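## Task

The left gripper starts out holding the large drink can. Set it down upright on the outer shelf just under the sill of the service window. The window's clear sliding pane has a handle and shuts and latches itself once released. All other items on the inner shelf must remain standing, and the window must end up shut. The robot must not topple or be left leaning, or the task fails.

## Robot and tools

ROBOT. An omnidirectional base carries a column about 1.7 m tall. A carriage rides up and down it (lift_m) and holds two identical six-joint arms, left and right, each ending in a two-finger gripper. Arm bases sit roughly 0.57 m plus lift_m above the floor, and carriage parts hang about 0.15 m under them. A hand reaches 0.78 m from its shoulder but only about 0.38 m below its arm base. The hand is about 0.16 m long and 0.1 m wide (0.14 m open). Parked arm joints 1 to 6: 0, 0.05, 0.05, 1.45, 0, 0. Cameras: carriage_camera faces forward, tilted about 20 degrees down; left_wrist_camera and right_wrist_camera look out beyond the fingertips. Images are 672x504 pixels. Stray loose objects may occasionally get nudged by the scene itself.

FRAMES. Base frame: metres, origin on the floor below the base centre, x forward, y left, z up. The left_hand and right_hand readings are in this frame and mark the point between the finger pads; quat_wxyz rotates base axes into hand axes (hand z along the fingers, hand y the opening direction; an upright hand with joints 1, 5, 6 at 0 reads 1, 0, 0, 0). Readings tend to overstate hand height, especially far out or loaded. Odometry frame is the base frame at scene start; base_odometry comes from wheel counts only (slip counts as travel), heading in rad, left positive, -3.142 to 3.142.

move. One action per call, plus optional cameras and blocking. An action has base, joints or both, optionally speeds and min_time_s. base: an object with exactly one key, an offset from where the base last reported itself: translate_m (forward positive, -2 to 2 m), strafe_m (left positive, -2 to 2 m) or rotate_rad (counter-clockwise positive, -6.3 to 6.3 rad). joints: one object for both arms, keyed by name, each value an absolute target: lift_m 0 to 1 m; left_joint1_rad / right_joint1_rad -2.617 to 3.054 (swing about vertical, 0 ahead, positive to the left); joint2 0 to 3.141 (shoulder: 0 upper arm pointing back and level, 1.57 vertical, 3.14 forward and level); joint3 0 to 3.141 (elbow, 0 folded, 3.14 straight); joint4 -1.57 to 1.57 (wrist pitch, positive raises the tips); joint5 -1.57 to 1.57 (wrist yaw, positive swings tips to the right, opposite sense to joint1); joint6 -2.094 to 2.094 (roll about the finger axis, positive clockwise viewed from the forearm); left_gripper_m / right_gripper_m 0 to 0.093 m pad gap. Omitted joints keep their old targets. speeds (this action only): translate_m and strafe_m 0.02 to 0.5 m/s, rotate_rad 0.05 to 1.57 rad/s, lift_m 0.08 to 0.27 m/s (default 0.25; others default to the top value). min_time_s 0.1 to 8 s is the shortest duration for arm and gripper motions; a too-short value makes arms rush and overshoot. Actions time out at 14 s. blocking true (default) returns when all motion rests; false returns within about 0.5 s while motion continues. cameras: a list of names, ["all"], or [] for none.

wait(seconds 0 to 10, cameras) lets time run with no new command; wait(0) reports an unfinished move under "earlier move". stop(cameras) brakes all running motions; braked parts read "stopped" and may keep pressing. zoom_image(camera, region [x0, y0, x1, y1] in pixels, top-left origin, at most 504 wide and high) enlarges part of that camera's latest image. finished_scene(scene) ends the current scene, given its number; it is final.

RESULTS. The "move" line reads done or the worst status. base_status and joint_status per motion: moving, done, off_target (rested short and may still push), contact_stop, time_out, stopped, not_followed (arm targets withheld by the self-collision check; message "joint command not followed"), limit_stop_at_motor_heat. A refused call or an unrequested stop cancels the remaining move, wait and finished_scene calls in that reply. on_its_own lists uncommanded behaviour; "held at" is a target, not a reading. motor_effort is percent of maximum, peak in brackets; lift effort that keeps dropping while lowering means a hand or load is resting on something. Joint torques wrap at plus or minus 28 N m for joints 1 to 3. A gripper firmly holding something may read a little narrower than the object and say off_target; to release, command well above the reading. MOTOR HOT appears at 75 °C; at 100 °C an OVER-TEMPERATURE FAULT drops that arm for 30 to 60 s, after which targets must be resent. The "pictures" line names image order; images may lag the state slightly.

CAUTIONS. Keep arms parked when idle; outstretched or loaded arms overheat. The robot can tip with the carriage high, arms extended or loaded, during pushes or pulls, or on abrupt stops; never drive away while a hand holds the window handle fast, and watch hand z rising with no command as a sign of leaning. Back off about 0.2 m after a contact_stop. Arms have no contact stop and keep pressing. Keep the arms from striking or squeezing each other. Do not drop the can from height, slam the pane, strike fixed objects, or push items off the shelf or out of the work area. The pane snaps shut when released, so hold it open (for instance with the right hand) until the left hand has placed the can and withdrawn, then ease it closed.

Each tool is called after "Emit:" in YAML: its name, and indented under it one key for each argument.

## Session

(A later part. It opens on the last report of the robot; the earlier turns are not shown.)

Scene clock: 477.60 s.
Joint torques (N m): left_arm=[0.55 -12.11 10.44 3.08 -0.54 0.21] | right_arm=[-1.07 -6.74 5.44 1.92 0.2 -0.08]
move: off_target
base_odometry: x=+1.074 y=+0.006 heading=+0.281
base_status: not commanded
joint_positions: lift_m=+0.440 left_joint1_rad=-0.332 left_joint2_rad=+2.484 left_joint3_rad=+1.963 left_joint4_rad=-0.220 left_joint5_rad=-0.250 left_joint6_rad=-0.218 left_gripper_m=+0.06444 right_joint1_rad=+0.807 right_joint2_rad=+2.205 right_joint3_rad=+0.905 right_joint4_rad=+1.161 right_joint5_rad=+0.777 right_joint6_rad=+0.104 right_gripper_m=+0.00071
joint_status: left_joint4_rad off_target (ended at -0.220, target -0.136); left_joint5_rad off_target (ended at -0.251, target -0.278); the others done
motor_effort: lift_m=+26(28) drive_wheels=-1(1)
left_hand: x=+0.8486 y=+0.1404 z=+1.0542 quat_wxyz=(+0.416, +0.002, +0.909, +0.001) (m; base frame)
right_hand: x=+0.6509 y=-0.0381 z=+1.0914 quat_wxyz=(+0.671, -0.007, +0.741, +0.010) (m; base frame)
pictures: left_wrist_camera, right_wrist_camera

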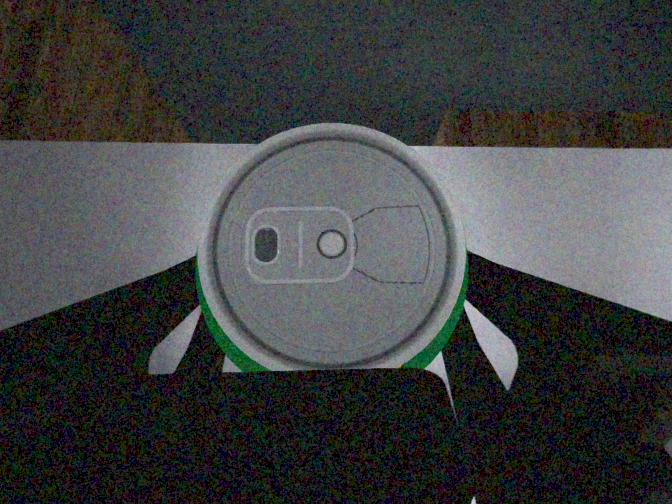

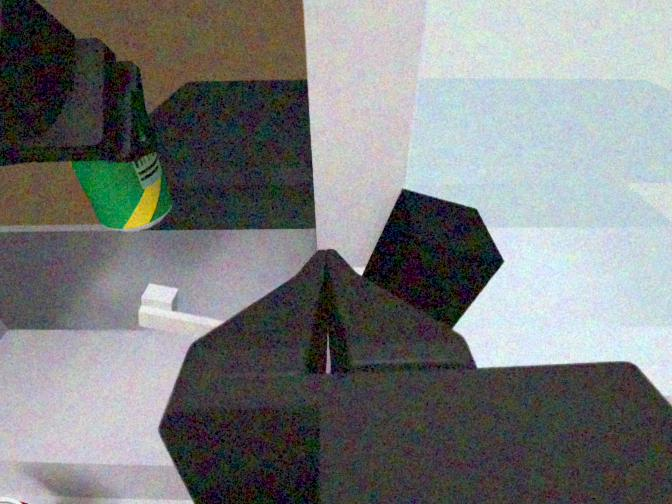

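Emit:
move:
  joints: {"left_joint1_rad": -0.3136, "left_joint2_rad": 2.7185, "left_joint3_rad": 2.0905, "left_joint4_rad": 0.025, "left_joint5_rad": -0.278, "left_joint6_rad": -0.2055}
  min_time_s: 2.0
  cameras: ["right_wrist_camera", "left_wrist_camera"]

Scene clock: 535.27 s.
Joint torques (N m): left_arm=[0.62 -12.86 10.03 3.08 -0.52 0.22] | right_arm=[-1.06 -6.76 5.44 1.92 0.19 -0.08]
move: off_target
base_odometry: x=+1.074 y=+0.006 heading=+0.281
base_status: not commanded
joint_positions: lift_m=+0.440 left_joint1_rad=-0.321 left_joint2_rad=+2.722 left_joint3_rad=+2.043 left_joint4_rad=-0.060 left_joint5_rad=-0.251 left_joint6_rad=-0.218 left_gripper_m=+0.06444 right_joint1_rad=+0.807 right_joint2_rad=+2.205 right_joint3_rad=+0.905 right_joint4_rad=+1.161 right_joint5_rad=+0.777 right_joint6_rad=+0.104 right_gripper_m=+0.00071
joint_status: left_joint4_rad off_target (ended at -0.060, target +0.025); left_joint5_rad off_target (ended at -0.251, target -0.278); the others done
motor_effort: lift_m=+25(29) drive_wheels=-1(1)
left_hand: x=+0.8682 y=+0.1421 z=+0.9635 quat_wxyz=(+0.417, -0.004, +0.909, +0.004) (m; base frame)
right_hand: x=+0.6509 y=-0.0381 z=+1.0914 quat_wxyz=(+0.671, -0.007, +0.741, +0.010) (m; base frame)
pictures: left_wrist_camera, right_wrist_camera

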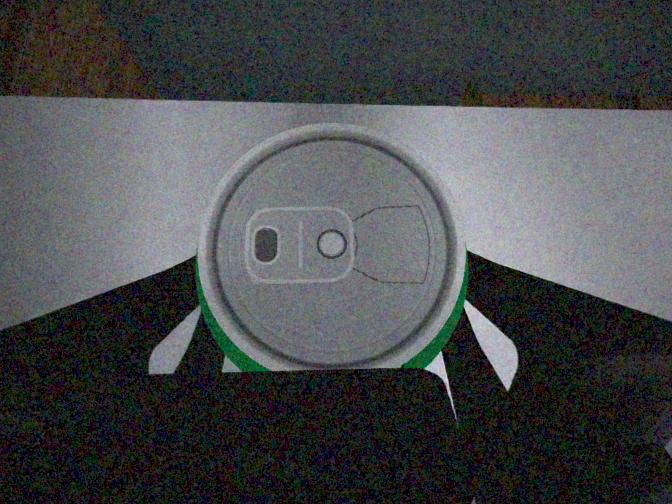

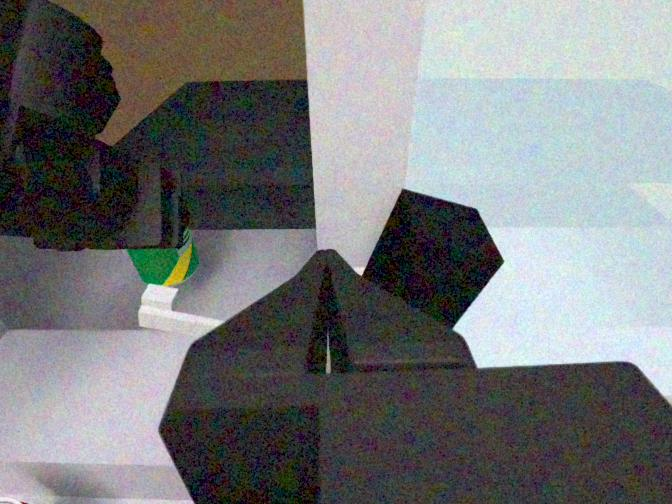

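Emit:
zoom_image:
  camera: "right_wrist_camera"
  region: [90, 180, 250, 340]

Emit:
zoom_image:
  camera: "left_wrist_camera"
  region: [180, 100, 490, 400]

Scaled by 3.150 from the camera's 672x504 image, which has a finer 960x720 frame.

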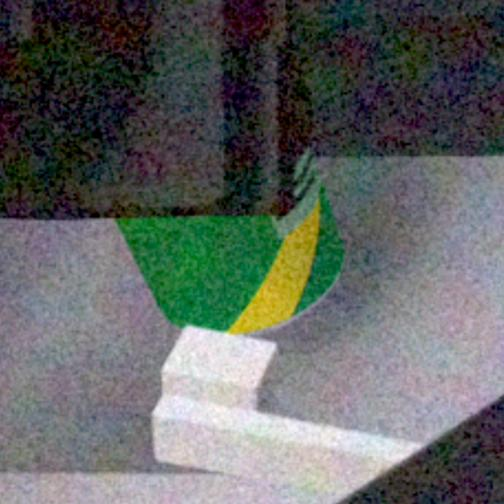

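Scaled by 1.626 from the camera's 672x504 image, which has a finer 960x720 frame.

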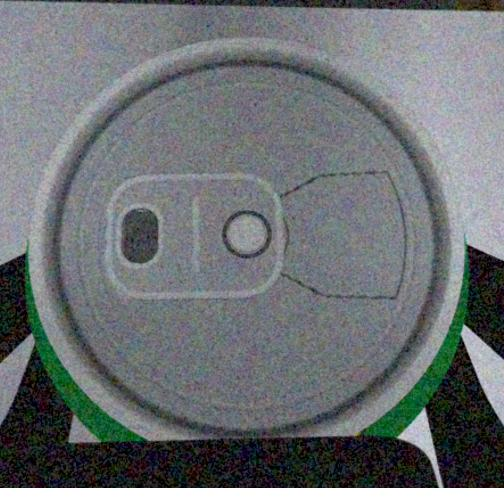

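Emit:
move:
  joints: {"left_joint1_rad": -0.3136, "left_joint2_rad": 2.767, "left_joint3_rad": 2.095, "left_joint4_rad": 0.079, "left_joint5_rad": -0.278, "left_joint6_rad": -0.2055}
  min_time_s: 1.2

Emit:
move:
  joints: {"left_joint1_rad": -0.3136, "left_joint2_rad": 2.7905, "left_joint3_rad": 2.1005, "left_joint4_rad": 0.0975, "left_joint5_rad": -0.278, "left_joint6_rad": -0.2055}
  min_time_s: 1.2
  cameras: ["right_wrist_camera"]

Scene clock: 566.63 s.
Joint torques (N m): left_arm=[0.46 -12.9 10.02 3.16 -0.53 0.22] | right_arm=[-1.05 -6.75 5.42 1.92 0.19 -0.09]
move: off_target
base_odometry: x=+1.074 y=+0.006 heading=+0.281
base_status: not commanded
joint_positions: lift_m=+0.440 left_joint1_rad=-0.321 left_joint2_rad=+2.770 left_joint3_rad=+2.049 left_joint4_rad=-0.006 left_joint5_rad=-0.251 left_joint6_rad=-0.218 left_gripper_m=+0.06444 right_joint1_rad=+0.807 right_joint2_rad=+2.205 right_joint3_rad=+0.905 right_joint4_rad=+1.161 right_joint5_rad=+0.777 right_joint6_rad=+0.104 right_gripper_m=+0.00071
joint_status: left_joint4_rad off_target (ended at -0.006, target +0.079); left_joint5_rad off_target (ended at -0.251, target -0.278); the others done
motor_effort: lift_m=+25(28) drive_wheels=-1(1)
left_hand: x=+0.8700 y=+0.1415 z=+0.9442 quat_wxyz=(+0.422, -0.005, +0.907, +0.002) (m; base frame)
right_hand: x=+0.6509 y=-0.0381 z=+1.0914 quat_wxyz=(+0.671, -0.007, +0.741, +0.010) (m; base frame)
pictures: none

Scene clock: 568.13 s.
Joint torques (N m): left_arm=[0.44 -12.88 9.88 3.11 -0.52 0.2] | right_arm=[-1.07 -6.75 5.42 1.92 0.2 -0.08]
move: off_target
base_odometry: x=+1.074 y=+0.006 heading=+0.281
base_status: not commanded
joint_positions: lift_m=+0.440 left_joint1_rad=-0.321 left_joint2_rad=+2.793 left_joint3_rad=+2.054 left_joint4_rad=+0.012 left_joint5_rad=-0.251 left_joint6_rad=-0.218 left_gripper_m=+0.06444 right_joint1_rad=+0.807 right_joint2_rad=+2.205 right_joint3_rad=+0.905 right_joint4_rad=+1.161 right_joint5_rad=+0.777 right_joint6_rad=+0.104 right_gripper_m=+0.00071
joint_status: left_joint4_rad off_target (ended at +0.012, target +0.098); left_joint5_rad off_target (ended at -0.251, target -0.278); the others done
motor_effort: lift_m=+27(27) drive_wheels=-1(1)
left_hand: x=+0.8701 y=+0.1415 z=+0.9345 quat_wxyz=(+0.422, -0.005, +0.907, +0.002) (m; base frame)
right_hand: x=+0.6509 y=-0.0381 z=+1.0914 quat_wxyz=(+0.671, -0.007, +0.741, +0.010) (m; base frame)
pictures: right_wrist_camera

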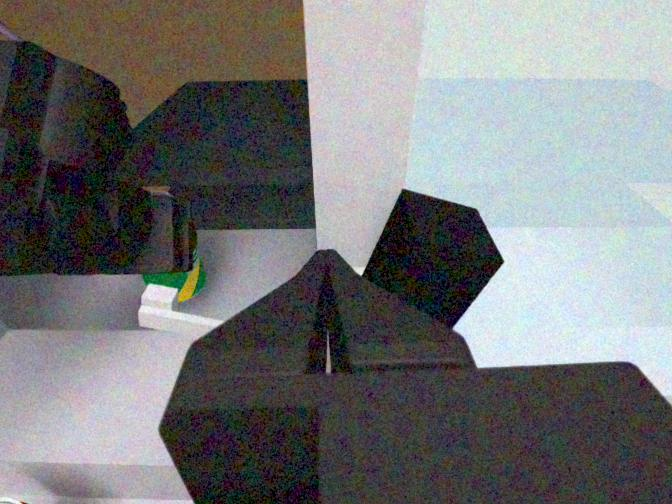

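Emit:
move:
  joints: {"left_joint1_rad": -0.3136, "left_joint2_rad": 2.8155, "left_joint3_rad": 2.107, "left_joint4_rad": 0.116, "left_joint5_rad": -0.278, "left_joint6_rad": -0.2055}
  min_time_s: 1.2

Emit:
move:
  joints: {"left_joint1_rad": -0.3136, "left_joint2_rad": 2.831, "left_joint3_rad": 2.1126, "left_joint4_rad": 0.126, "left_joint5_rad": -0.278, "left_joint6_rad": -0.2055}
  min_time_s: 1.2
  cameras: ["right_wrist_camera"]

Scene clock: 579.43 s.
Joint torques (N m): left_arm=[0.53 -12.82 9.81 3.13 -0.53 0.2] | right_arm=[-1.07 -6.75 5.42 1.92 0.19 -0.08]
move: off_target
base_odometry: x=+1.074 y=+0.006 heading=+0.281
base_status: not commanded
joint_positions: lift_m=+0.440 left_joint1_rad=-0.321 left_joint2_rad=+2.818 left_joint3_rad=+2.061 left_joint4_rad=+0.030 left_joint5_rad=-0.252 left_joint6_rad=-0.218 left_gripper_m=+0.06444 right_joint1_rad=+0.807 right_joint2_rad=+2.205 right_joint3_rad=+0.905 right_joint4_rad=+1.161 right_joint5_rad=+0.777 right_joint6_rad=+0.104 right_gripper_m=+0.00071
joint_status: left_joint4_rad off_target (ended at +0.030, target +0.116); left_joint5_rad off_target (ended at -0.251, target -0.278); the others done
motor_effort: lift_m=+26(28) drive_wheels=-1(1)
left_hand: x=+0.8701 y=+0.1416 z=+0.9244 quat_wxyz=(+0.422, -0.005, +0.906, +0.002) (m; base frame)
right_hand: x=+0.6509 y=-0.0381 z=+1.0914 quat_wxyz=(+0.671, -0.007, +0.741, +0.010) (m; base frame)
pictures: none

Scene clock: 580.93 s.
Joint torques (N m): left_arm=[0.54 -12.9 9.96 3.13 -0.54 0.22] | right_arm=[-1.07 -6.76 5.42 1.92 0.2 -0.09]
move: off_target
base_odometry: x=+1.074 y=+0.006 heading=+0.281
base_status: not commanded
joint_positions: lift_m=+0.440 left_joint1_rad=-0.321 left_joint2_rad=+2.833 left_joint3_rad=+2.065 left_joint4_rad=+0.040 left_joint5_rad=-0.252 left_joint6_rad=-0.218 left_gripper_m=+0.06444 right_joint1_rad=+0.807 right_joint2_rad=+2.205 right_joint3_rad=+0.905 right_joint4_rad=+1.161 right_joint5_rad=+0.777 right_joint6_rad=+0.104 right_gripper_m=+0.00071
joint_status: left_joint4_rad off_target (ended at +0.040, target +0.126); left_joint5_rad off_target (ended at -0.252, target -0.278); the others done
motor_effort: lift_m=+28(28) drive_wheels=-1(1)
left_hand: x=+0.8697 y=+0.1417 z=+0.9178 quat_wxyz=(+0.422, -0.005, +0.907, +0.002) (m; base frame)
right_hand: x=+0.6509 y=-0.0381 z=+1.0914 quat_wxyz=(+0.671, -0.007, +0.741, +0.010) (m; base frame)
pictures: right_wrist_camera

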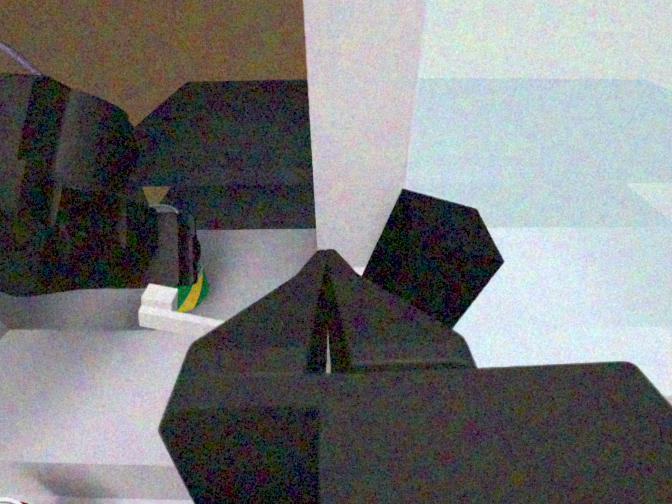

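Emit:
move:
  joints: {"left_joint1_rad": -0.3136, "left_joint2_rad": 2.8519, "left_joint3_rad": 2.1205, "left_joint4_rad": 0.141, "left_joint5_rad": -0.278, "left_joint6_rad": -0.2055}
  min_time_s: 1.2

Emit:
move:
  joints: {"left_joint1_rad": -0.3136, "left_joint2_rad": 2.868, "left_joint3_rad": 2.1277, "left_joint4_rad": 0.15, "left_joint5_rad": -0.278, "left_joint6_rad": -0.2055}
  min_time_s: 1.2
  cameras: ["right_wrist_camera", "left_wrist_camera"]

Scene clock: 589.47 s.
Joint torques (N m): left_arm=[0.62 -12.68 9.58 3.09 -0.48 0.21] | right_arm=[-1.06 -6.78 5.42 1.92 0.2 -0.08]
move: off_target
base_odometry: x=+1.074 y=+0.006 heading=+0.281
base_status: not commanded
joint_positions: lift_m=+0.440 left_joint1_rad=-0.321 left_joint2_rad=+2.850 left_joint3_rad=+2.077 left_joint4_rad=+0.063 left_joint5_rad=-0.253 left_joint6_rad=-0.218 left_gripper_m=+0.06444 right_joint1_rad=+0.807 right_joint2_rad=+2.205 right_joint3_rad=+0.905 right_joint4_rad=+1.161 right_joint5_rad=+0.777 right_joint6_rad=+0.104 right_gripper_m=+0.00071
joint_status: left_joint4_rad off_target (ended at +0.063, target +0.141); left_joint5_rad off_target (ended at -0.253, target -0.278); the others done
motor_effort: lift_m=+25(28) drive_wheels=-1(1)
left_hand: x=+0.8731 y=+0.1408 z=+0.9157 quat_wxyz=(+0.429, -0.006, +0.903, +0.000) (m; base frame)
right_hand: x=+0.6509 y=-0.0381 z=+1.0914 quat_wxyz=(+0.671, -0.007, +0.741, +0.010) (m; base frame)
pictures: none

Scene clock: 590.97 s.
Joint torques (N m): left_arm=[0.57 -12.31 9.33 2.98 -0.48 0.22] | right_arm=[-1.06 -6.76 5.44 1.92 0.2 -0.09]
move: off_target
base_odometry: x=+1.074 y=+0.006 heading=+0.281
base_status: not commanded
joint_positions: lift_m=+0.440 left_joint1_rad=-0.321 left_joint2_rad=+2.863 left_joint3_rad=+2.088 left_joint4_rad=+0.081 left_joint5_rad=-0.255 left_joint6_rad=-0.218 left_gripper_m=+0.06444 right_joint1_rad=+0.807 right_joint2_rad=+2.205 right_joint3_rad=+0.905 right_joint4_rad=+1.161 right_joint5_rad=+0.777 right_joint6_rad=+0.104 right_gripper_m=+0.00071
joint_status: left_joint4_rad off_target (ended at +0.082, target +0.150); the others done
motor_effort: lift_m=+27(28) drive_wheels=-1(1)
left_hand: x=+0.8764 y=+0.1401 z=+0.9156 quat_wxyz=(+0.437, -0.008, +0.899, -0.001) (m; base frame)
right_hand: x=+0.6509 y=-0.0381 z=+1.0914 quat_wxyz=(+0.671, -0.007, +0.741, +0.010) (m; base frame)
pictures: left_wrist_camera, right_wrist_camera

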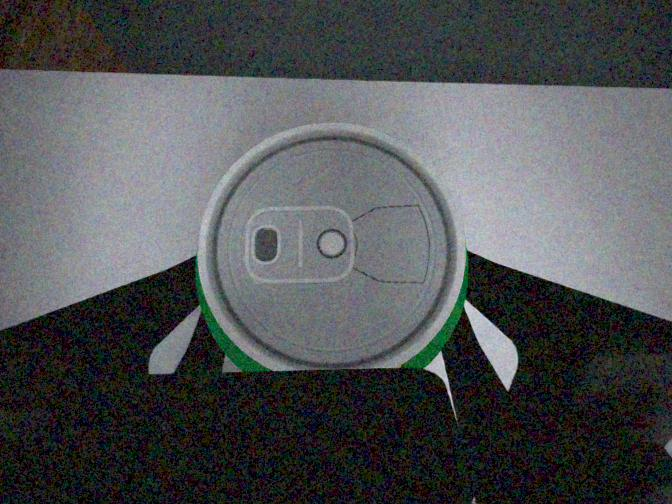

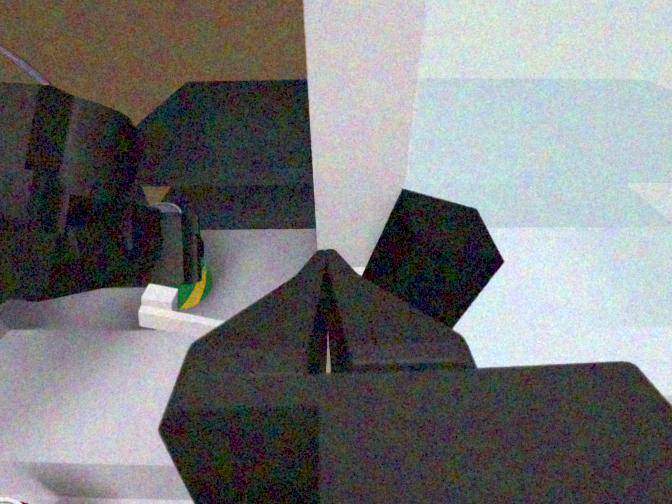

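Emit:
zoom_image:
  camera: "right_wrist_camera"
  region: [110, 180, 250, 340]

Scaled by 3.150 from the camera's 672x504 image, which has a finer 960x720 frame.

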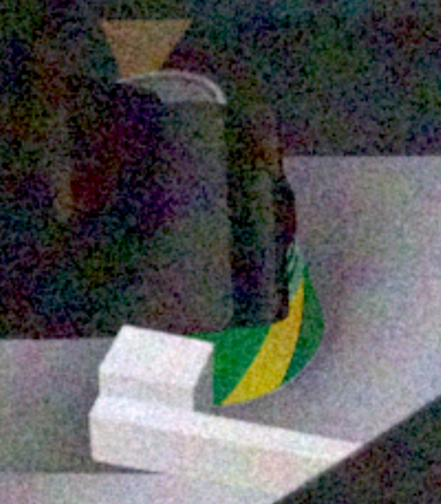

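Emit:
move:
  joints: {"left_joint1_rad": -0.3136, "left_joint2_rad": 2.863, "left_joint3_rad": 2.105, "left_joint4_rad": 0.105, "left_joint5_rad": -0.278, "left_joint6_rad": -0.2055}
  min_time_s: 1.5
  cameras: ["right_wrist_camera", "left_wrist_camera"]

Scene clock: 636.53 s.
Joint torques (N m): left_arm=[0.61 -12.72 7.24 2.51 -0.47 0.21] | right_arm=[-1.07 -6.76 5.42 1.92 0.19 -0.09]
move: done
base_odometry: x=+1.074 y=+0.006 heading=+0.281
base_status: not commanded
joint_positions: lift_m=+0.440 left_joint1_rad=-0.321 left_joint2_rad=+2.863 left_joint3_rad=+2.088 left_joint4_rad=+0.078 left_joint5_rad=-0.256 left_joint6_rad=-0.218 left_gripper_m=+0.06444 right_joint1_rad=+0.807 right_joint2_rad=+2.205 right_joint3_rad=+0.905 right_joint4_rad=+1.161 right_joint5_rad=+0.777 right_joint6_rad=+0.104 right_gripper_m=+0.00071
joint_status: all done
motor_effort: lift_m=+25(29) drive_wheels=-1(1)
left_hand: x=+0.8760 y=+0.1404 z=+0.9151 quat_wxyz=(+0.436, -0.008, +0.900, +0.000) (m; base frame)
right_hand: x=+0.6509 y=-0.0381 z=+1.0914 quat_wxyz=(+0.671, -0.007, +0.741, +0.010) (m; base frame)
pictures: left_wrist_camera, right_wrist_camera

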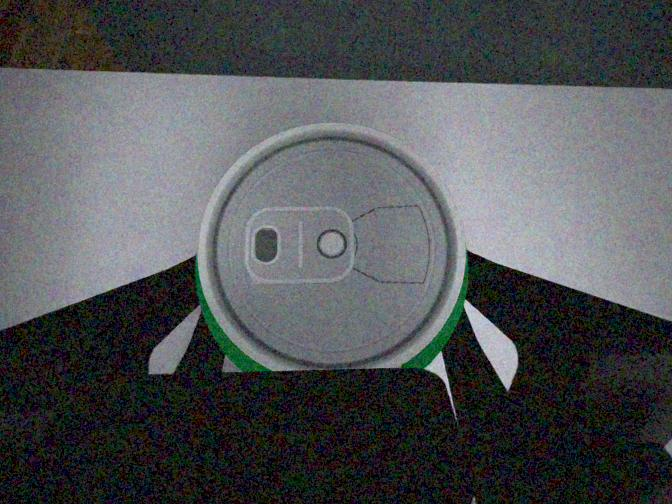

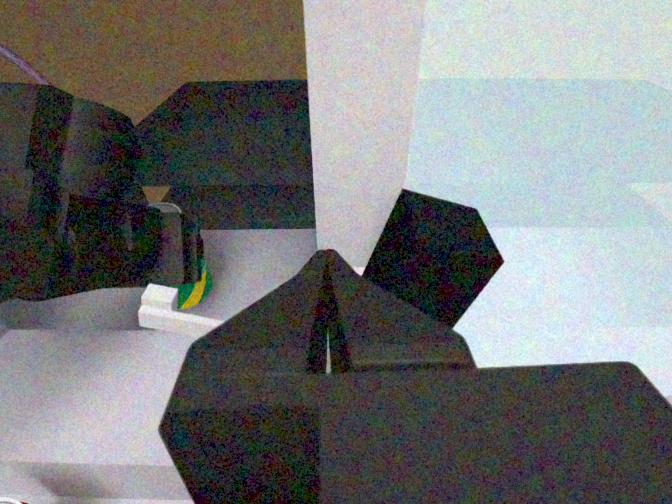

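Emit:
move:
  joints: {"left_gripper_m": 0.09}
  min_time_s: 2.5
  cameras: ["right_wrist_camera", "left_wrist_camera"]

Scene clock: 642.73 s.
Joint torques (N m): left_arm=[0.5 -12.75 7.3 2.4 -0.36 0.22] | right_arm=[-1.06 -6.76 5.42 1.92 0.19 -0.08]
move: done
base_odometry: x=+1.074 y=+0.006 heading=+0.281
base_status: not commanded
joint_positions: lift_m=+0.440 left_joint1_rad=-0.321 left_joint2_rad=+2.863 left_joint3_rad=+2.088 left_joint4_rad=+0.091 left_joint5_rad=-0.263 left_joint6_rad=-0.218 left_gripper_m=+0.08995 right_joint1_rad=+0.807 right_joint2_rad=+2.205 right_joint3_rad=+0.905 right_joint4_rad=+1.161 right_joint5_rad=+0.777 right_joint6_rad=+0.104 right_gripper_m=+0.00071
joint_status: all done
motor_effort: lift_m=+26(28) drive_wheels=-1(1)
left_hand: x=+0.8779 y=+0.1410 z=+0.9176 quat_wxyz=(+0.442, -0.010, +0.897, +0.001) (m; base frame)
right_hand: x=+0.6509 y=-0.0381 z=+1.0914 quat_wxyz=(+0.671, -0.007, +0.741, +0.010) (m; base frame)
pictures: left_wrist_camera, right_wrist_camera

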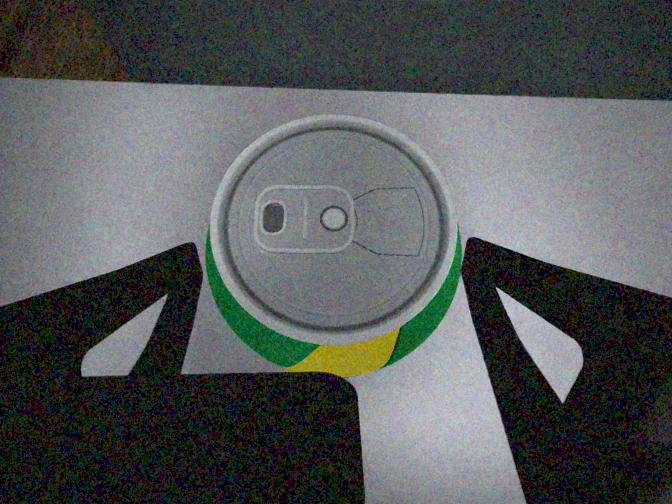

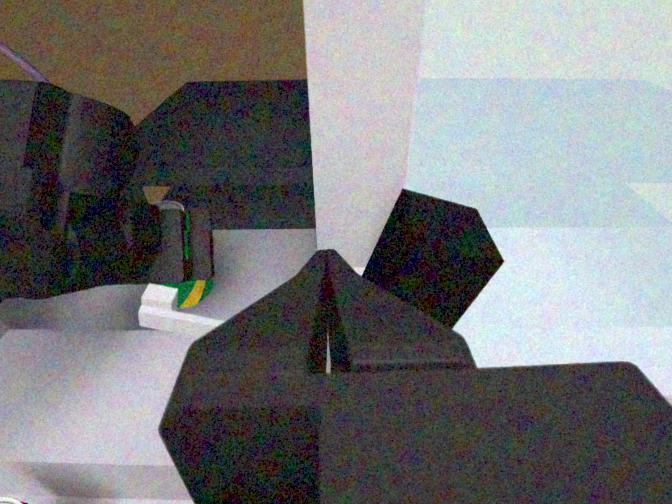

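Emit:
move:
  joints: {"left_joint1_rad": -0.321, "left_joint2_rad": 2.818, "left_joint3_rad": 2.09, "left_joint4_rad": 0.105, "left_joint5_rad": -0.278, "left_joint6_rad": -0.2185}
  min_time_s: 1.0

Emit:
move:
  joints: {"left_joint1_rad": -0.358, "left_joint2_rad": 2.552, "left_joint3_rad": 1.703, "left_joint4_rad": 0.227, "left_joint5_rad": -0.301, "left_joint6_rad": -0.2418}
  min_time_s: 2.0
  cameras: ["right_wrist_camera", "left_wrist_camera"]

Scene clock: 691.17 s.
Joint torques (N m): left_arm=[-0.23 -16.38 6.05 2.38 -0.36 0.07] | right_arm=[-1.07 -6.76 5.44 1.92 0.2 -0.08]
move: done
base_odometry: x=+1.074 y=+0.006 heading=+0.281
base_status: not commanded
joint_positions: lift_m=+0.440 left_joint1_rad=-0.321 left_joint2_rad=+2.863 left_joint3_rad=+2.088 left_joint4_rad=+0.091 left_joint5_rad=-0.263 left_joint6_rad=-0.218 left_gripper_m=+0.08995 right_joint1_rad=+0.807 right_joint2_rad=+2.205 right_joint3_rad=+0.905 right_joint4_rad=+1.161 right_joint5_rad=+0.777 right_joint6_rad=+0.104 right_gripper_m=+0.00071
joint_status: all done
motor_effort: lift_m=+23(29) drive_wheels=-1(1)
left_hand: x=+0.8779 y=+0.1410 z=+0.9176 quat_wxyz=(+0.442, -0.010, +0.897, +0.001) (m; base frame)
right_hand: x=+0.6509 y=-0.0381 z=+1.0914 quat_wxyz=(+0.671, -0.007, +0.741, +0.010) (m; base frame)
pictures: none

Scene clock: 693.47 s.
Joint torques (N m): left_arm=[-0.88 -16.42 5.09 2.37 -0.39 -0.09] | right_arm=[-1.07 -6.75 5.42 1.92 0.2 -0.08]
move: done
base_odometry: x=+1.074 y=+0.006 heading=+0.281
base_status: not commanded
joint_positions: lift_m=+0.440 left_joint1_rad=-0.351 left_joint2_rad=+2.610 left_joint3_rad=+1.707 left_joint4_rad=+0.212 left_joint5_rad=-0.286 left_joint6_rad=-0.229 left_gripper_m=+0.08995 right_joint1_rad=+0.807 right_joint2_rad=+2.205 right_joint3_rad=+0.905 right_joint4_rad=+1.161 right_joint5_rad=+0.777 right_joint6_rad=+0.104 right_gripper_m=+0.00071
joint_status: all done
motor_effort: lift_m=+26(28) drive_wheels=-1(1)
left_hand: x=+0.8302 y=+0.1405 z=+0.9514 quat_wxyz=(+0.441, -0.006, +0.898, +0.003) (m; base frame)
right_hand: x=+0.6509 y=-0.0381 z=+1.0914 quat_wxyz=(+0.671, -0.007, +0.741, +0.010) (m; base frame)
pictures: left_wrist_camera, right_wrist_camera

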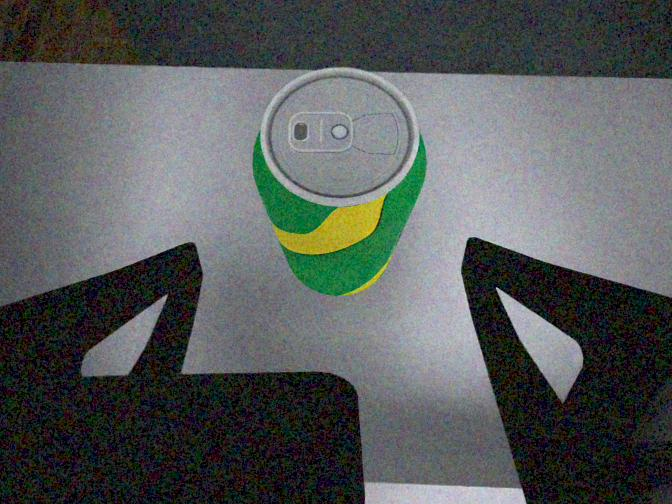

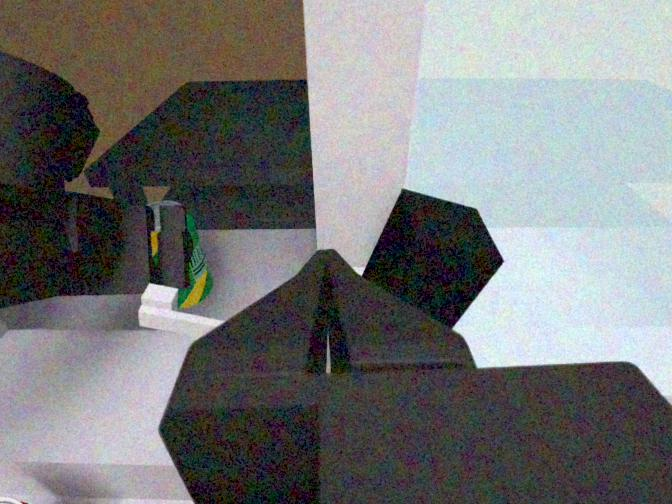

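Emit:
move:
  joints: {"left_joint1_rad": -0.425, "left_joint2_rad": 1.943, "left_joint3_rad": 1.30, "left_joint4_rad": -0.07, "left_joint5_rad": -0.285, "left_joint6_rad": -0.27, "left_gripper_m": 0.05}
  min_time_s: 1.6

Emit:
move:
  joints: {"left_joint1_rad": -0.533, "left_joint2_rad": 1.391, "left_joint3_rad": 0.825, "left_joint4_rad": -0.148, "left_joint5_rad": -0.228, "left_joint6_rad": -0.2125}
  min_time_s: 1.5
  cameras: ["right_wrist_camera", "left_wrist_camera"]

Scene clock: 736.77 s.
Joint torques (N m): left_arm=[-0.92 -12.23 5.64 2.16 -0.24 -0.09] | right_arm=[-1.06 -6.76 5.44 1.92 0.19 -0.08]
move: done
MOTOR HOT: joint 2 (shoulder) of the left arm reports 76 °C; the controller stops that arm at 100 °C. To cool a motor, set the load down, stop pushing, or move to a pose that needs little force.
base_odometry: x=+1.074 y=+0.006 heading=+0.281
base_status: not commanded
joint_positions: lift_m=+0.440 left_joint1_rad=-0.418 left_joint2_rad=+1.986 left_joint3_rad=+1.304 left_joint4_rad=-0.069 left_joint5_rad=-0.286 left_joint6_rad=-0.257 left_gripper_m=+0.05008 right_joint1_rad=+0.807 right_joint2_rad=+2.205 right_joint3_rad=+0.905 right_joint4_rad=+1.161 right_joint5_rad=+0.777 right_joint6_rad=+0.104 right_gripper_m=+0.00071
joint_status: all done
motor_effort: lift_m=+26(27) drive_wheels=-1(1)
left_hand: x=+0.7247 y=+0.1413 z=+1.0956 quat_wxyz=(+0.416, +0.016, +0.909, -0.008) (m; base frame)
right_hand: x=+0.6509 y=-0.0381 z=+1.0914 quat_wxyz=(+0.671, -0.007, +0.741, +0.010) (m; base frame)
pictures: none

Scene clock: 738.57 s.
Joint torques (N m): left_arm=[-0.91 -6.84 5.74 2.18 -0.04 0.21] | right_arm=[-1.06 -6.78 5.41 1.92 0.2 -0.08]
move: done
MOTOR HOT: still on. Joint 2 (shoulder) of the left arm reports 75 °C.
base_odometry: x=+1.074 y=+0.006 heading=+0.281
base_status: not commanded
joint_positions: lift_m=+0.440 left_joint1_rad=-0.526 left_joint2_rad=+1.417 left_joint3_rad=+0.829 left_joint4_rad=-0.148 left_joint5_rad=-0.243 left_joint6_rad=-0.226 left_gripper_m=+0.05008 right_joint1_rad=+0.807 right_joint2_rad=+2.205 right_joint3_rad=+0.905 right_joint4_rad=+1.161 right_joint5_rad=+0.777 right_joint6_rad=+0.104 right_gripper_m=+0.00071
joint_status: all done
motor_effort: lift_m=+25(28) drive_wheels=-1(1)
left_hand: x=+0.5840 y=+0.1489 z=+1.1383 quat_wxyz=(+0.415, +0.087, +0.904, -0.045) (m; base frame)
right_hand: x=+0.6509 y=-0.0381 z=+1.0914 quat_wxyz=(+0.671, -0.007, +0.741, +0.010) (m; base frame)
pictures: left_wrist_camera, right_wrist_camera

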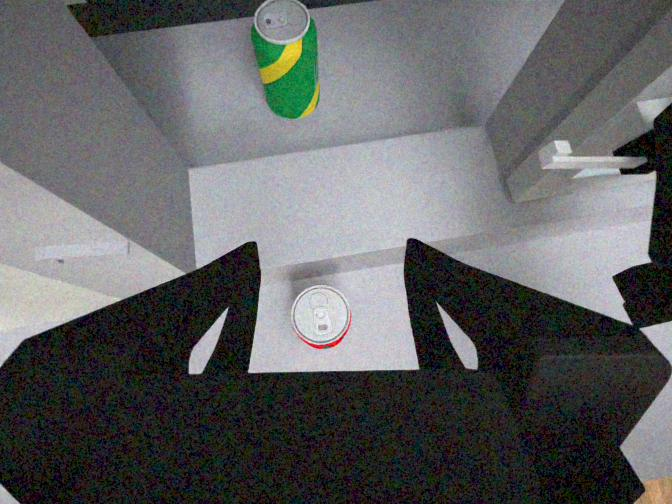

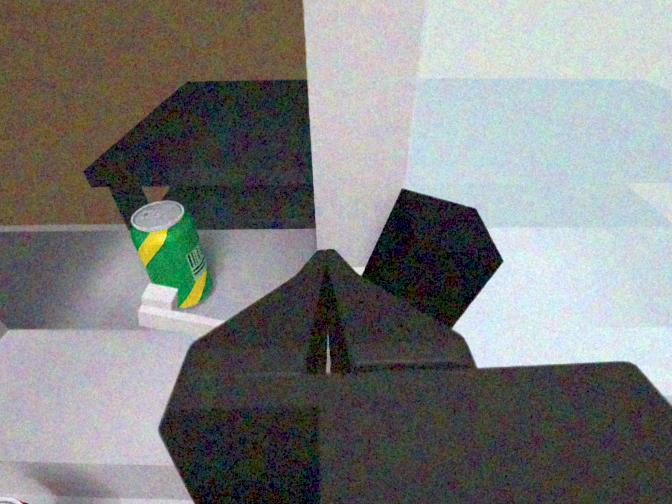

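Emit:
move:
  base: {"strafe_m": 0.20}
  speeds: {"strafe_m": 0.1}
  joints: {"left_joint1_rad": -0.04, "left_joint2_rad": 0.57, "left_joint3_rad": 0.66, "left_joint4_rad": -0.86, "left_joint5_rad": -0.01, "left_joint6_rad": -0.01}
  min_time_s: 2.0

Emit:
move:
  base: {"strafe_m": 0.06}
  speeds: {"strafe_m": 0.06}
  cameras: ["right_wrist_camera", "carriage_camera"]

Scene clock: 748.67 s.
Joint torques (N m): left_arm=[0.64 0.02 5.6 2.17 0.08 0.24] | right_arm=[-1.09 -6.8 5.52 1.93 0.26 -0.08]
move: done
MOTOR HOT: cleared for the motors of the left arm.
base_odometry: x=+1.019 y=+0.198 heading=+0.280
base_status: done
joint_positions: lift_m=+0.440 left_joint1_rad=-0.047 left_joint2_rad=+0.577 left_joint3_rad=+0.664 left_joint4_rad=-0.860 left_joint5_rad=-0.025 left_joint6_rad=-0.023 left_gripper_m=+0.05008 right_joint1_rad=+0.807 right_joint2_rad=+2.205 right_joint3_rad=+0.905 right_joint4_rad=+1.160 right_joint5_rad=+0.768 right_joint6_rad=+0.104 right_gripper_m=+0.00071
joint_status: all done
motor_effort: lift_m=+24(28) drive_wheels=-3(10)
left_hand: x=+0.4348 y=+0.3060 z=+1.1783 quat_wxyz=(+0.389, +0.007, +0.921, -0.002) (m; base frame)
right_hand: x=+0.6508 y=-0.0366 z=+1.0912 quat_wxyz=(+0.671, -0.010, +0.742, +0.014) (m; base frame)
pictures: none

Scene clock: 750.20 s.
Joint torques (N m): left_arm=[0.58 -0.05 5.59 2.2 0.06 0.22] | right_arm=[-1.07 -6.75 5.37 1.94 0.36 -0.08]
move: done
base_odometry: x=+1.002 y=+0.256 heading=+0.280
base_status: done
joint_positions: lift_m=+0.440 left_joint1_rad=-0.047 left_joint2_rad=+0.577 left_joint3_rad=+0.664 left_joint4_rad=-0.862 left_joint5_rad=-0.022 left_joint6_rad=-0.022 left_gripper_m=+0.05008 right_joint1_rad=+0.807 right_joint2_rad=+2.205 right_joint3_rad=+0.905 right_joint4_rad=+1.160 right_joint5_rad=+0.769 right_joint6_rad=+0.104 right_gripper_m=+0.00071
joint_status: not commanded
motor_effort: lift_m=+26(27) drive_wheels=-3(8)
left_hand: x=+0.4346 y=+0.3056 z=+1.1781 quat_wxyz=(+0.388, +0.007, +0.922, -0.003) (m; base frame)
right_hand: x=+0.6508 y=-0.0367 z=+1.0911 quat_wxyz=(+0.671, -0.010, +0.742, +0.013) (m; base frame)
pictures: carriage_camera, right_wrist_camera

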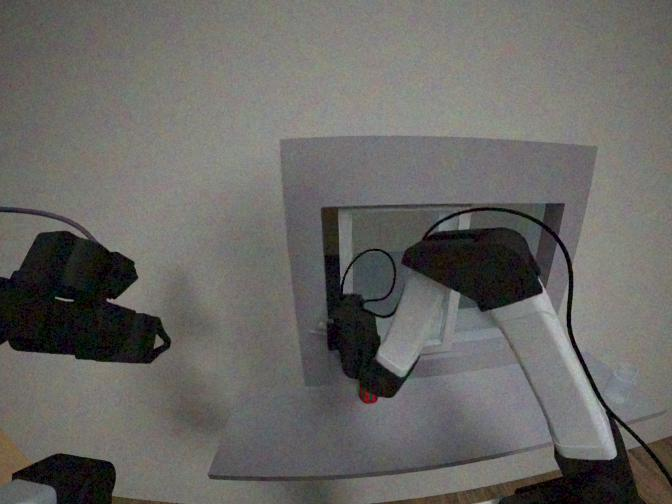

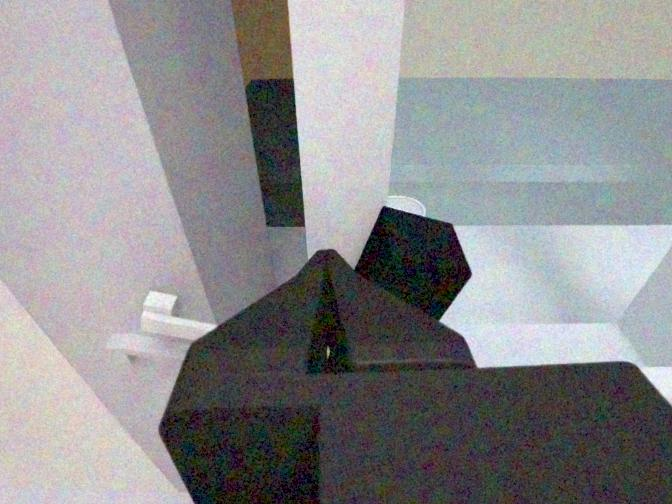

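Emit:
move:
  base: {"strafe_m": 0.022}
  speeds: {"strafe_m": 0.04}

Emit:
move:
  base: {"strafe_m": 0.016}
  speeds: {"strafe_m": 0.03}
  cameras: ["right_wrist_camera"]

Scene clock: 755.27 s.
Joint torques (N m): left_arm=[0.59 0.05 5.59 2.18 0.05 0.18] | right_arm=[-1.24 -6.75 5.48 1.89 0.31 -0.08]
move: done
base_odometry: x=+0.996 y=+0.277 heading=+0.280
base_status: done
joint_positions: lift_m=+0.440 left_joint1_rad=-0.047 left_joint2_rad=+0.577 left_joint3_rad=+0.664 left_joint4_rad=-0.862 left_joint5_rad=-0.021 left_joint6_rad=-0.022 left_gripper_m=+0.05008 right_joint1_rad=+0.807 right_joint2_rad=+2.205 right_joint3_rad=+0.905 right_joint4_rad=+1.161 right_joint5_rad=+0.766 right_joint6_rad=+0.104 right_gripper_m=+0.00071
joint_status: not commanded
motor_effort: lift_m=+25(28) drive_wheels=-2(6)
left_hand: x=+0.4344 y=+0.3054 z=+1.1779 quat_wxyz=(+0.388, +0.007, +0.922, -0.004) (m; base frame)
right_hand: x=+0.6507 y=-0.0361 z=+1.0914 quat_wxyz=(+0.671, -0.011, +0.741, +0.015) (m; base frame)
pictures: none

Scene clock: 756.33 s.
Joint torques (N m): left_arm=[0.58 -0.05 5.63 2.2 0.04 0.24] | right_arm=[-0.96 -6.71 5.26 1.92 0.27 -0.08]
move: done
base_odometry: x=+0.992 y=+0.293 heading=+0.280
base_status: done
joint_positions: lift_m=+0.440 left_joint1_rad=-0.047 left_joint2_rad=+0.577 left_joint3_rad=+0.664 left_joint4_rad=-0.863 left_joint5_rad=-0.020 left_joint6_rad=-0.022 left_gripper_m=+0.05008 right_joint1_rad=+0.805 right_joint2_rad=+2.205 right_joint3_rad=+0.905 right_joint4_rad=+1.161 right_joint5_rad=+0.776 right_joint6_rad=+0.104 right_gripper_m=+0.00071
joint_status: not commanded
motor_effort: lift_m=+27(27) drive_wheels=-2(6)
left_hand: x=+0.4344 y=+0.3053 z=+1.1779 quat_wxyz=(+0.387, +0.008, +0.922, -0.004) (m; base frame)
right_hand: x=+0.6513 y=-0.0387 z=+1.0915 quat_wxyz=(+0.671, -0.007, +0.741, +0.010) (m; base frame)
pictures: right_wrist_camera

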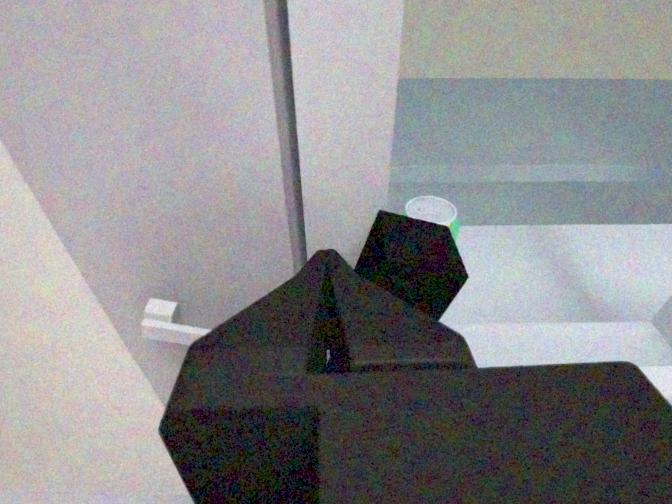

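Emit:
move:
  base: {"strafe_m": 0.012}
  speeds: {"strafe_m": 0.03}
  cameras: ["right_wrist_camera"]

Scene clock: 760.13 s.
Joint torques (N m): left_arm=[0.64 0.06 5.52 2.18 0.03 0.21] | right_arm=[-0.98 -6.78 5.42 1.94 0.18 -0.08]
move: done
base_odometry: x=+0.989 y=+0.304 heading=+0.280
base_status: done
joint_positions: lift_m=+0.440 left_joint1_rad=-0.047 left_joint2_rad=+0.577 left_joint3_rad=+0.664 left_joint4_rad=-0.863 left_joint5_rad=-0.020 left_joint6_rad=-0.022 left_gripper_m=+0.05008 right_joint1_rad=+0.805 right_joint2_rad=+2.205 right_joint3_rad=+0.905 right_joint4_rad=+1.159 right_joint5_rad=+0.783 right_joint6_rad=+0.104 right_gripper_m=+0.00071
joint_status: not commanded
motor_effort: lift_m=+25(28) drive_wheels=-2(8)
left_hand: x=+0.4343 y=+0.3052 z=+1.1778 quat_wxyz=(+0.387, +0.008, +0.922, -0.004) (m; base frame)
right_hand: x=+0.6513 y=-0.0398 z=+1.0911 quat_wxyz=(+0.671, -0.005, +0.742, +0.007) (m; base frame)
pictures: right_wrist_camera

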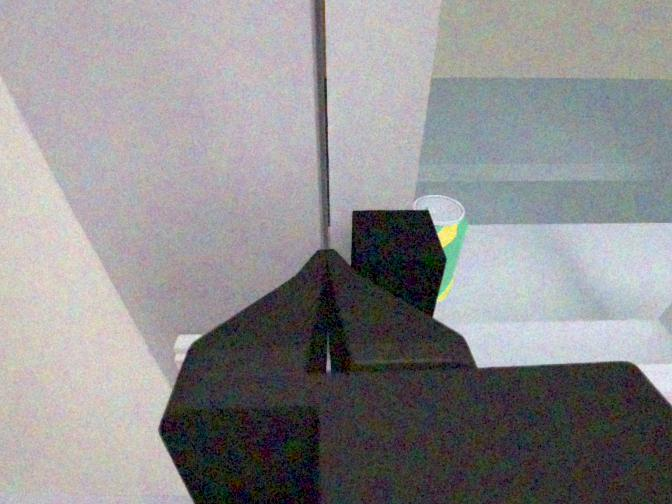

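Emit:
move:
  base: {"strafe_m": 0.012}
  speeds: {"strafe_m": 0.03}
  cameras: ["right_wrist_camera"]

Scene clock: 766.80 s.
Joint torques (N m): left_arm=[0.57 0.01 5.6 2.19 0.02 0.19] | right_arm=[-0.98 -6.71 5.48 1.96 0.07 -0.08]
move: done
base_odometry: x=+0.986 y=+0.316 heading=+0.280
base_status: done
joint_positions: lift_m=+0.440 left_joint1_rad=-0.047 left_joint2_rad=+0.577 left_joint3_rad=+0.664 left_joint4_rad=-0.863 left_joint5_rad=-0.019 left_joint6_rad=-0.022 left_gripper_m=+0.05008 right_joint1_rad=+0.805 right_joint2_rad=+2.205 right_joint3_rad=+0.905 right_joint4_rad=+1.156 right_joint5_rad=+0.790 right_joint6_rad=+0.104 right_gripper_m=+0.00071
joint_status: not commanded
motor_effort: lift_m=+27(28) drive_wheels=-2(6)
left_hand: x=+0.4343 y=+0.3051 z=+1.1778 quat_wxyz=(+0.387, +0.008, +0.922, -0.004) (m; base frame)
right_hand: x=+0.6513 y=-0.0411 z=+1.0907 quat_wxyz=(+0.670, -0.003, +0.742, +0.004) (m; base frame)
pictures: right_wrist_camera

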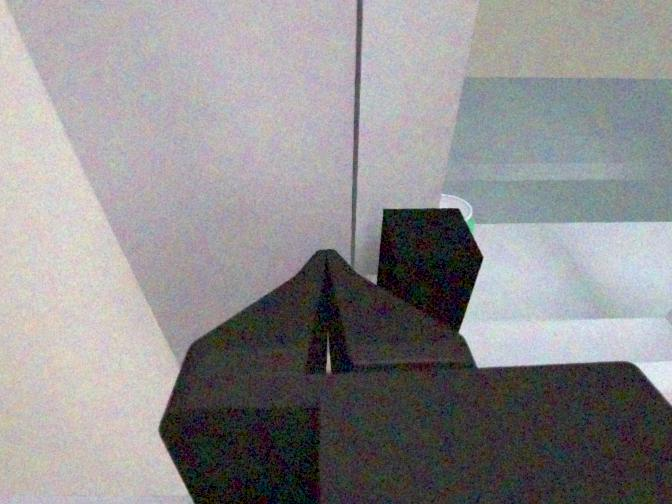

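Emit:
move:
  joints: {"right_joint1_rad": 0.915, "right_joint2_rad": 2.115, "right_joint3_rad": 0.715, "right_joint4_rad": 1.24, "right_joint5_rad": 0.905, "right_joint6_rad": 0.13}
  min_time_s: 2.0
  cameras: ["right_wrist_camera", "carriage_camera"]

Scene clock: 772.93 s.
Joint torques (N m): left_arm=[0.64 0.02 5.63 2.18 0.02 0.18] | right_arm=[0.61 -10 2.84 2.04 0.13 0.1]
move: done
base_odometry: x=+0.986 y=+0.316 heading=+0.280
base_status: not commanded
joint_positions: lift_m=+0.440 left_joint1_rad=-0.047 left_joint2_rad=+0.577 left_joint3_rad=+0.664 left_joint4_rad=-0.863 left_joint5_rad=-0.019 left_joint6_rad=-0.022 left_gripper_m=+0.05008 right_joint1_rad=+0.906 right_joint2_rad=+2.154 right_joint3_rad=+0.724 right_joint4_rad=+1.226 right_joint5_rad=+0.896 right_joint6_rad=+0.121 right_gripper_m=+0.00071
joint_status: all done
motor_effort: lift_m=+26(28) drive_wheels=-2(2)
left_hand: x=+0.4343 y=+0.3051 z=+1.1778 quat_wxyz=(+0.387, +0.008, +0.922, -0.004) (m; base frame)
right_hand: x=+0.5970 y=-0.0508 z=+1.0756 quat_wxyz=(+0.661, -0.015, +0.750, -0.013) (m; base frame)
pictures: carriage_camera, right_wrist_camera

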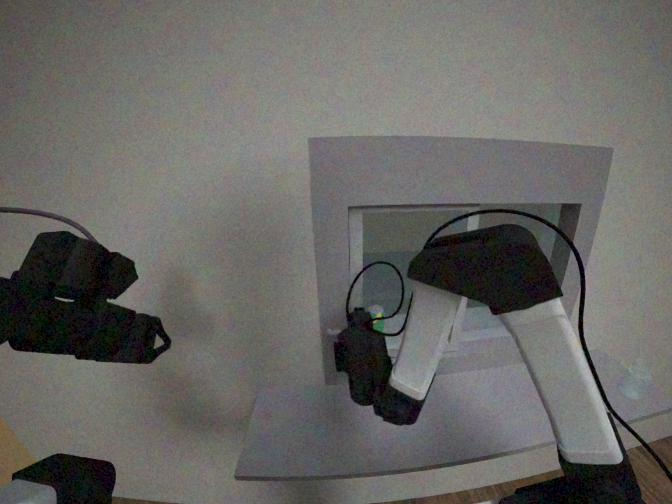

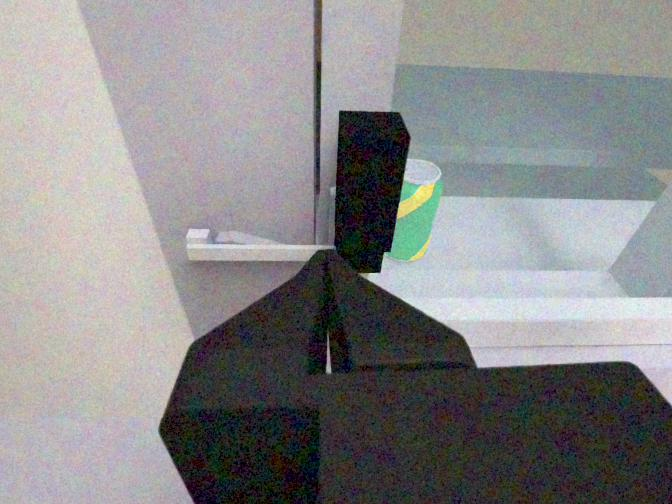

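Emit:
zoom_image:
  camera: "carriage_camera"
  region: [300, 290, 460, 440]

Emit:
zoom_image:
  camera: "carriage_camera"
  region: [560, 320, 671, 430]

Emit:
zoom_image:
  camera: "right_wrist_camera"
  region: [160, 90, 460, 290]

Scaled by 3.150 from the camera's 672x504 image, which has a finer 960x720 frame.

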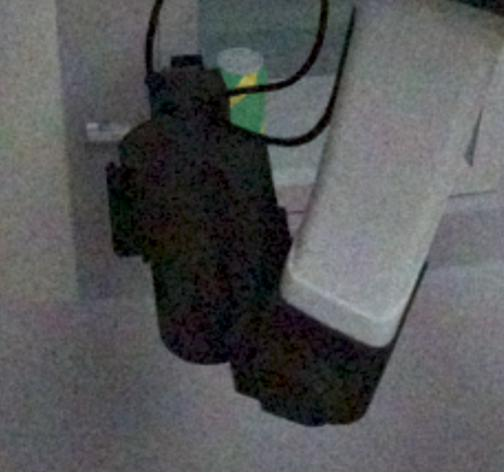

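Scaled by 4.541 from the camera's 672x504 image, which has a finer 960x720 frame.

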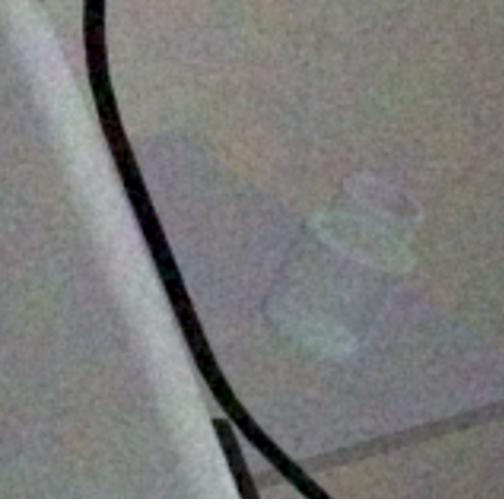

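Scaled by 1.680 from the camera's 672x504 image, which has a finer 960x720 frame.

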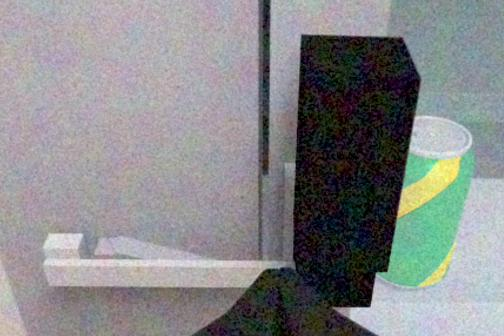

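Emit:
move:
  joints: {"right_joint1_rad": 0.04, "right_joint2_rad": 0.6, "right_joint3_rad": 0.66, "right_joint4_rad": -0.2, "right_joint5_rad": 0.01, "right_joint6_rad": 0.01}
  min_time_s: 1.8
  cameras: ["carriage_camera"]

Emit:
zoom_image:
  camera: "carriage_camera"
  region: [280, 260, 480, 450]

Scene clock: 797.37 s.
Joint torques (N m): left_arm=[0.66 0.05 5.61 2.2 0 0.19] | right_arm=[-0.98 0.13 5.29 2.17 -0.06 -0.08]
move: done
base_odometry: x=+0.986 y=+0.316 heading=+0.280
base_status: not commanded
joint_positions: lift_m=+0.440 left_joint1_rad=-0.047 left_joint2_rad=+0.577 left_joint3_rad=+0.664 left_joint4_rad=-0.863 left_joint5_rad=-0.019 left_joint6_rad=-0.022 left_gripper_m=+0.05008 right_joint1_rad=+0.049 right_joint2_rad=+0.605 right_joint3_rad=+0.674 right_joint4_rad=-0.198 right_joint5_rad=+0.019 right_joint6_rad=+0.019 right_gripper_m=+0.00071
joint_status: all done
motor_effort: lift_m=+24(29) drive_wheels=-2(2)
left_hand: x=+0.4342 y=+0.3051 z=+1.1777 quat_wxyz=(+0.387, +0.008, +0.922, -0.005) (m; base frame)
right_hand: x=+0.5086 y=-0.3010 z=+1.3217 quat_wxyz=(+0.660, -0.005, +0.751, +0.015) (m; base frame)
pictures: carriage_camera

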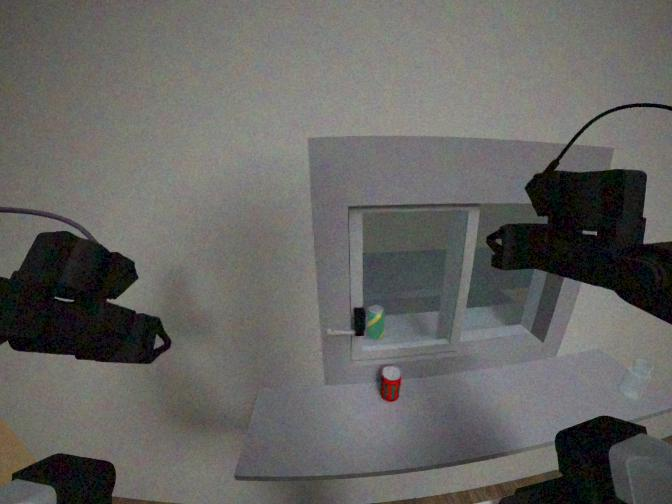

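Scaled by 2.520 from the camera's 672x504 image, which has a finer 960x720 frame.

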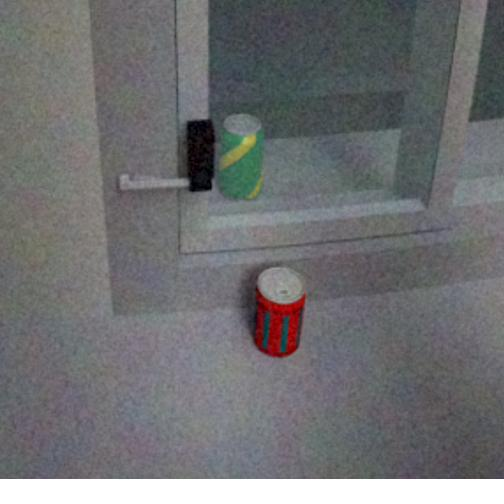

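All conditions are met: the green can stands upright outside, the window is closed and latched, and the red can and bottle stand inside.

Emit:
finished_scene:
  scene: 2

The scene is finished: the task was done.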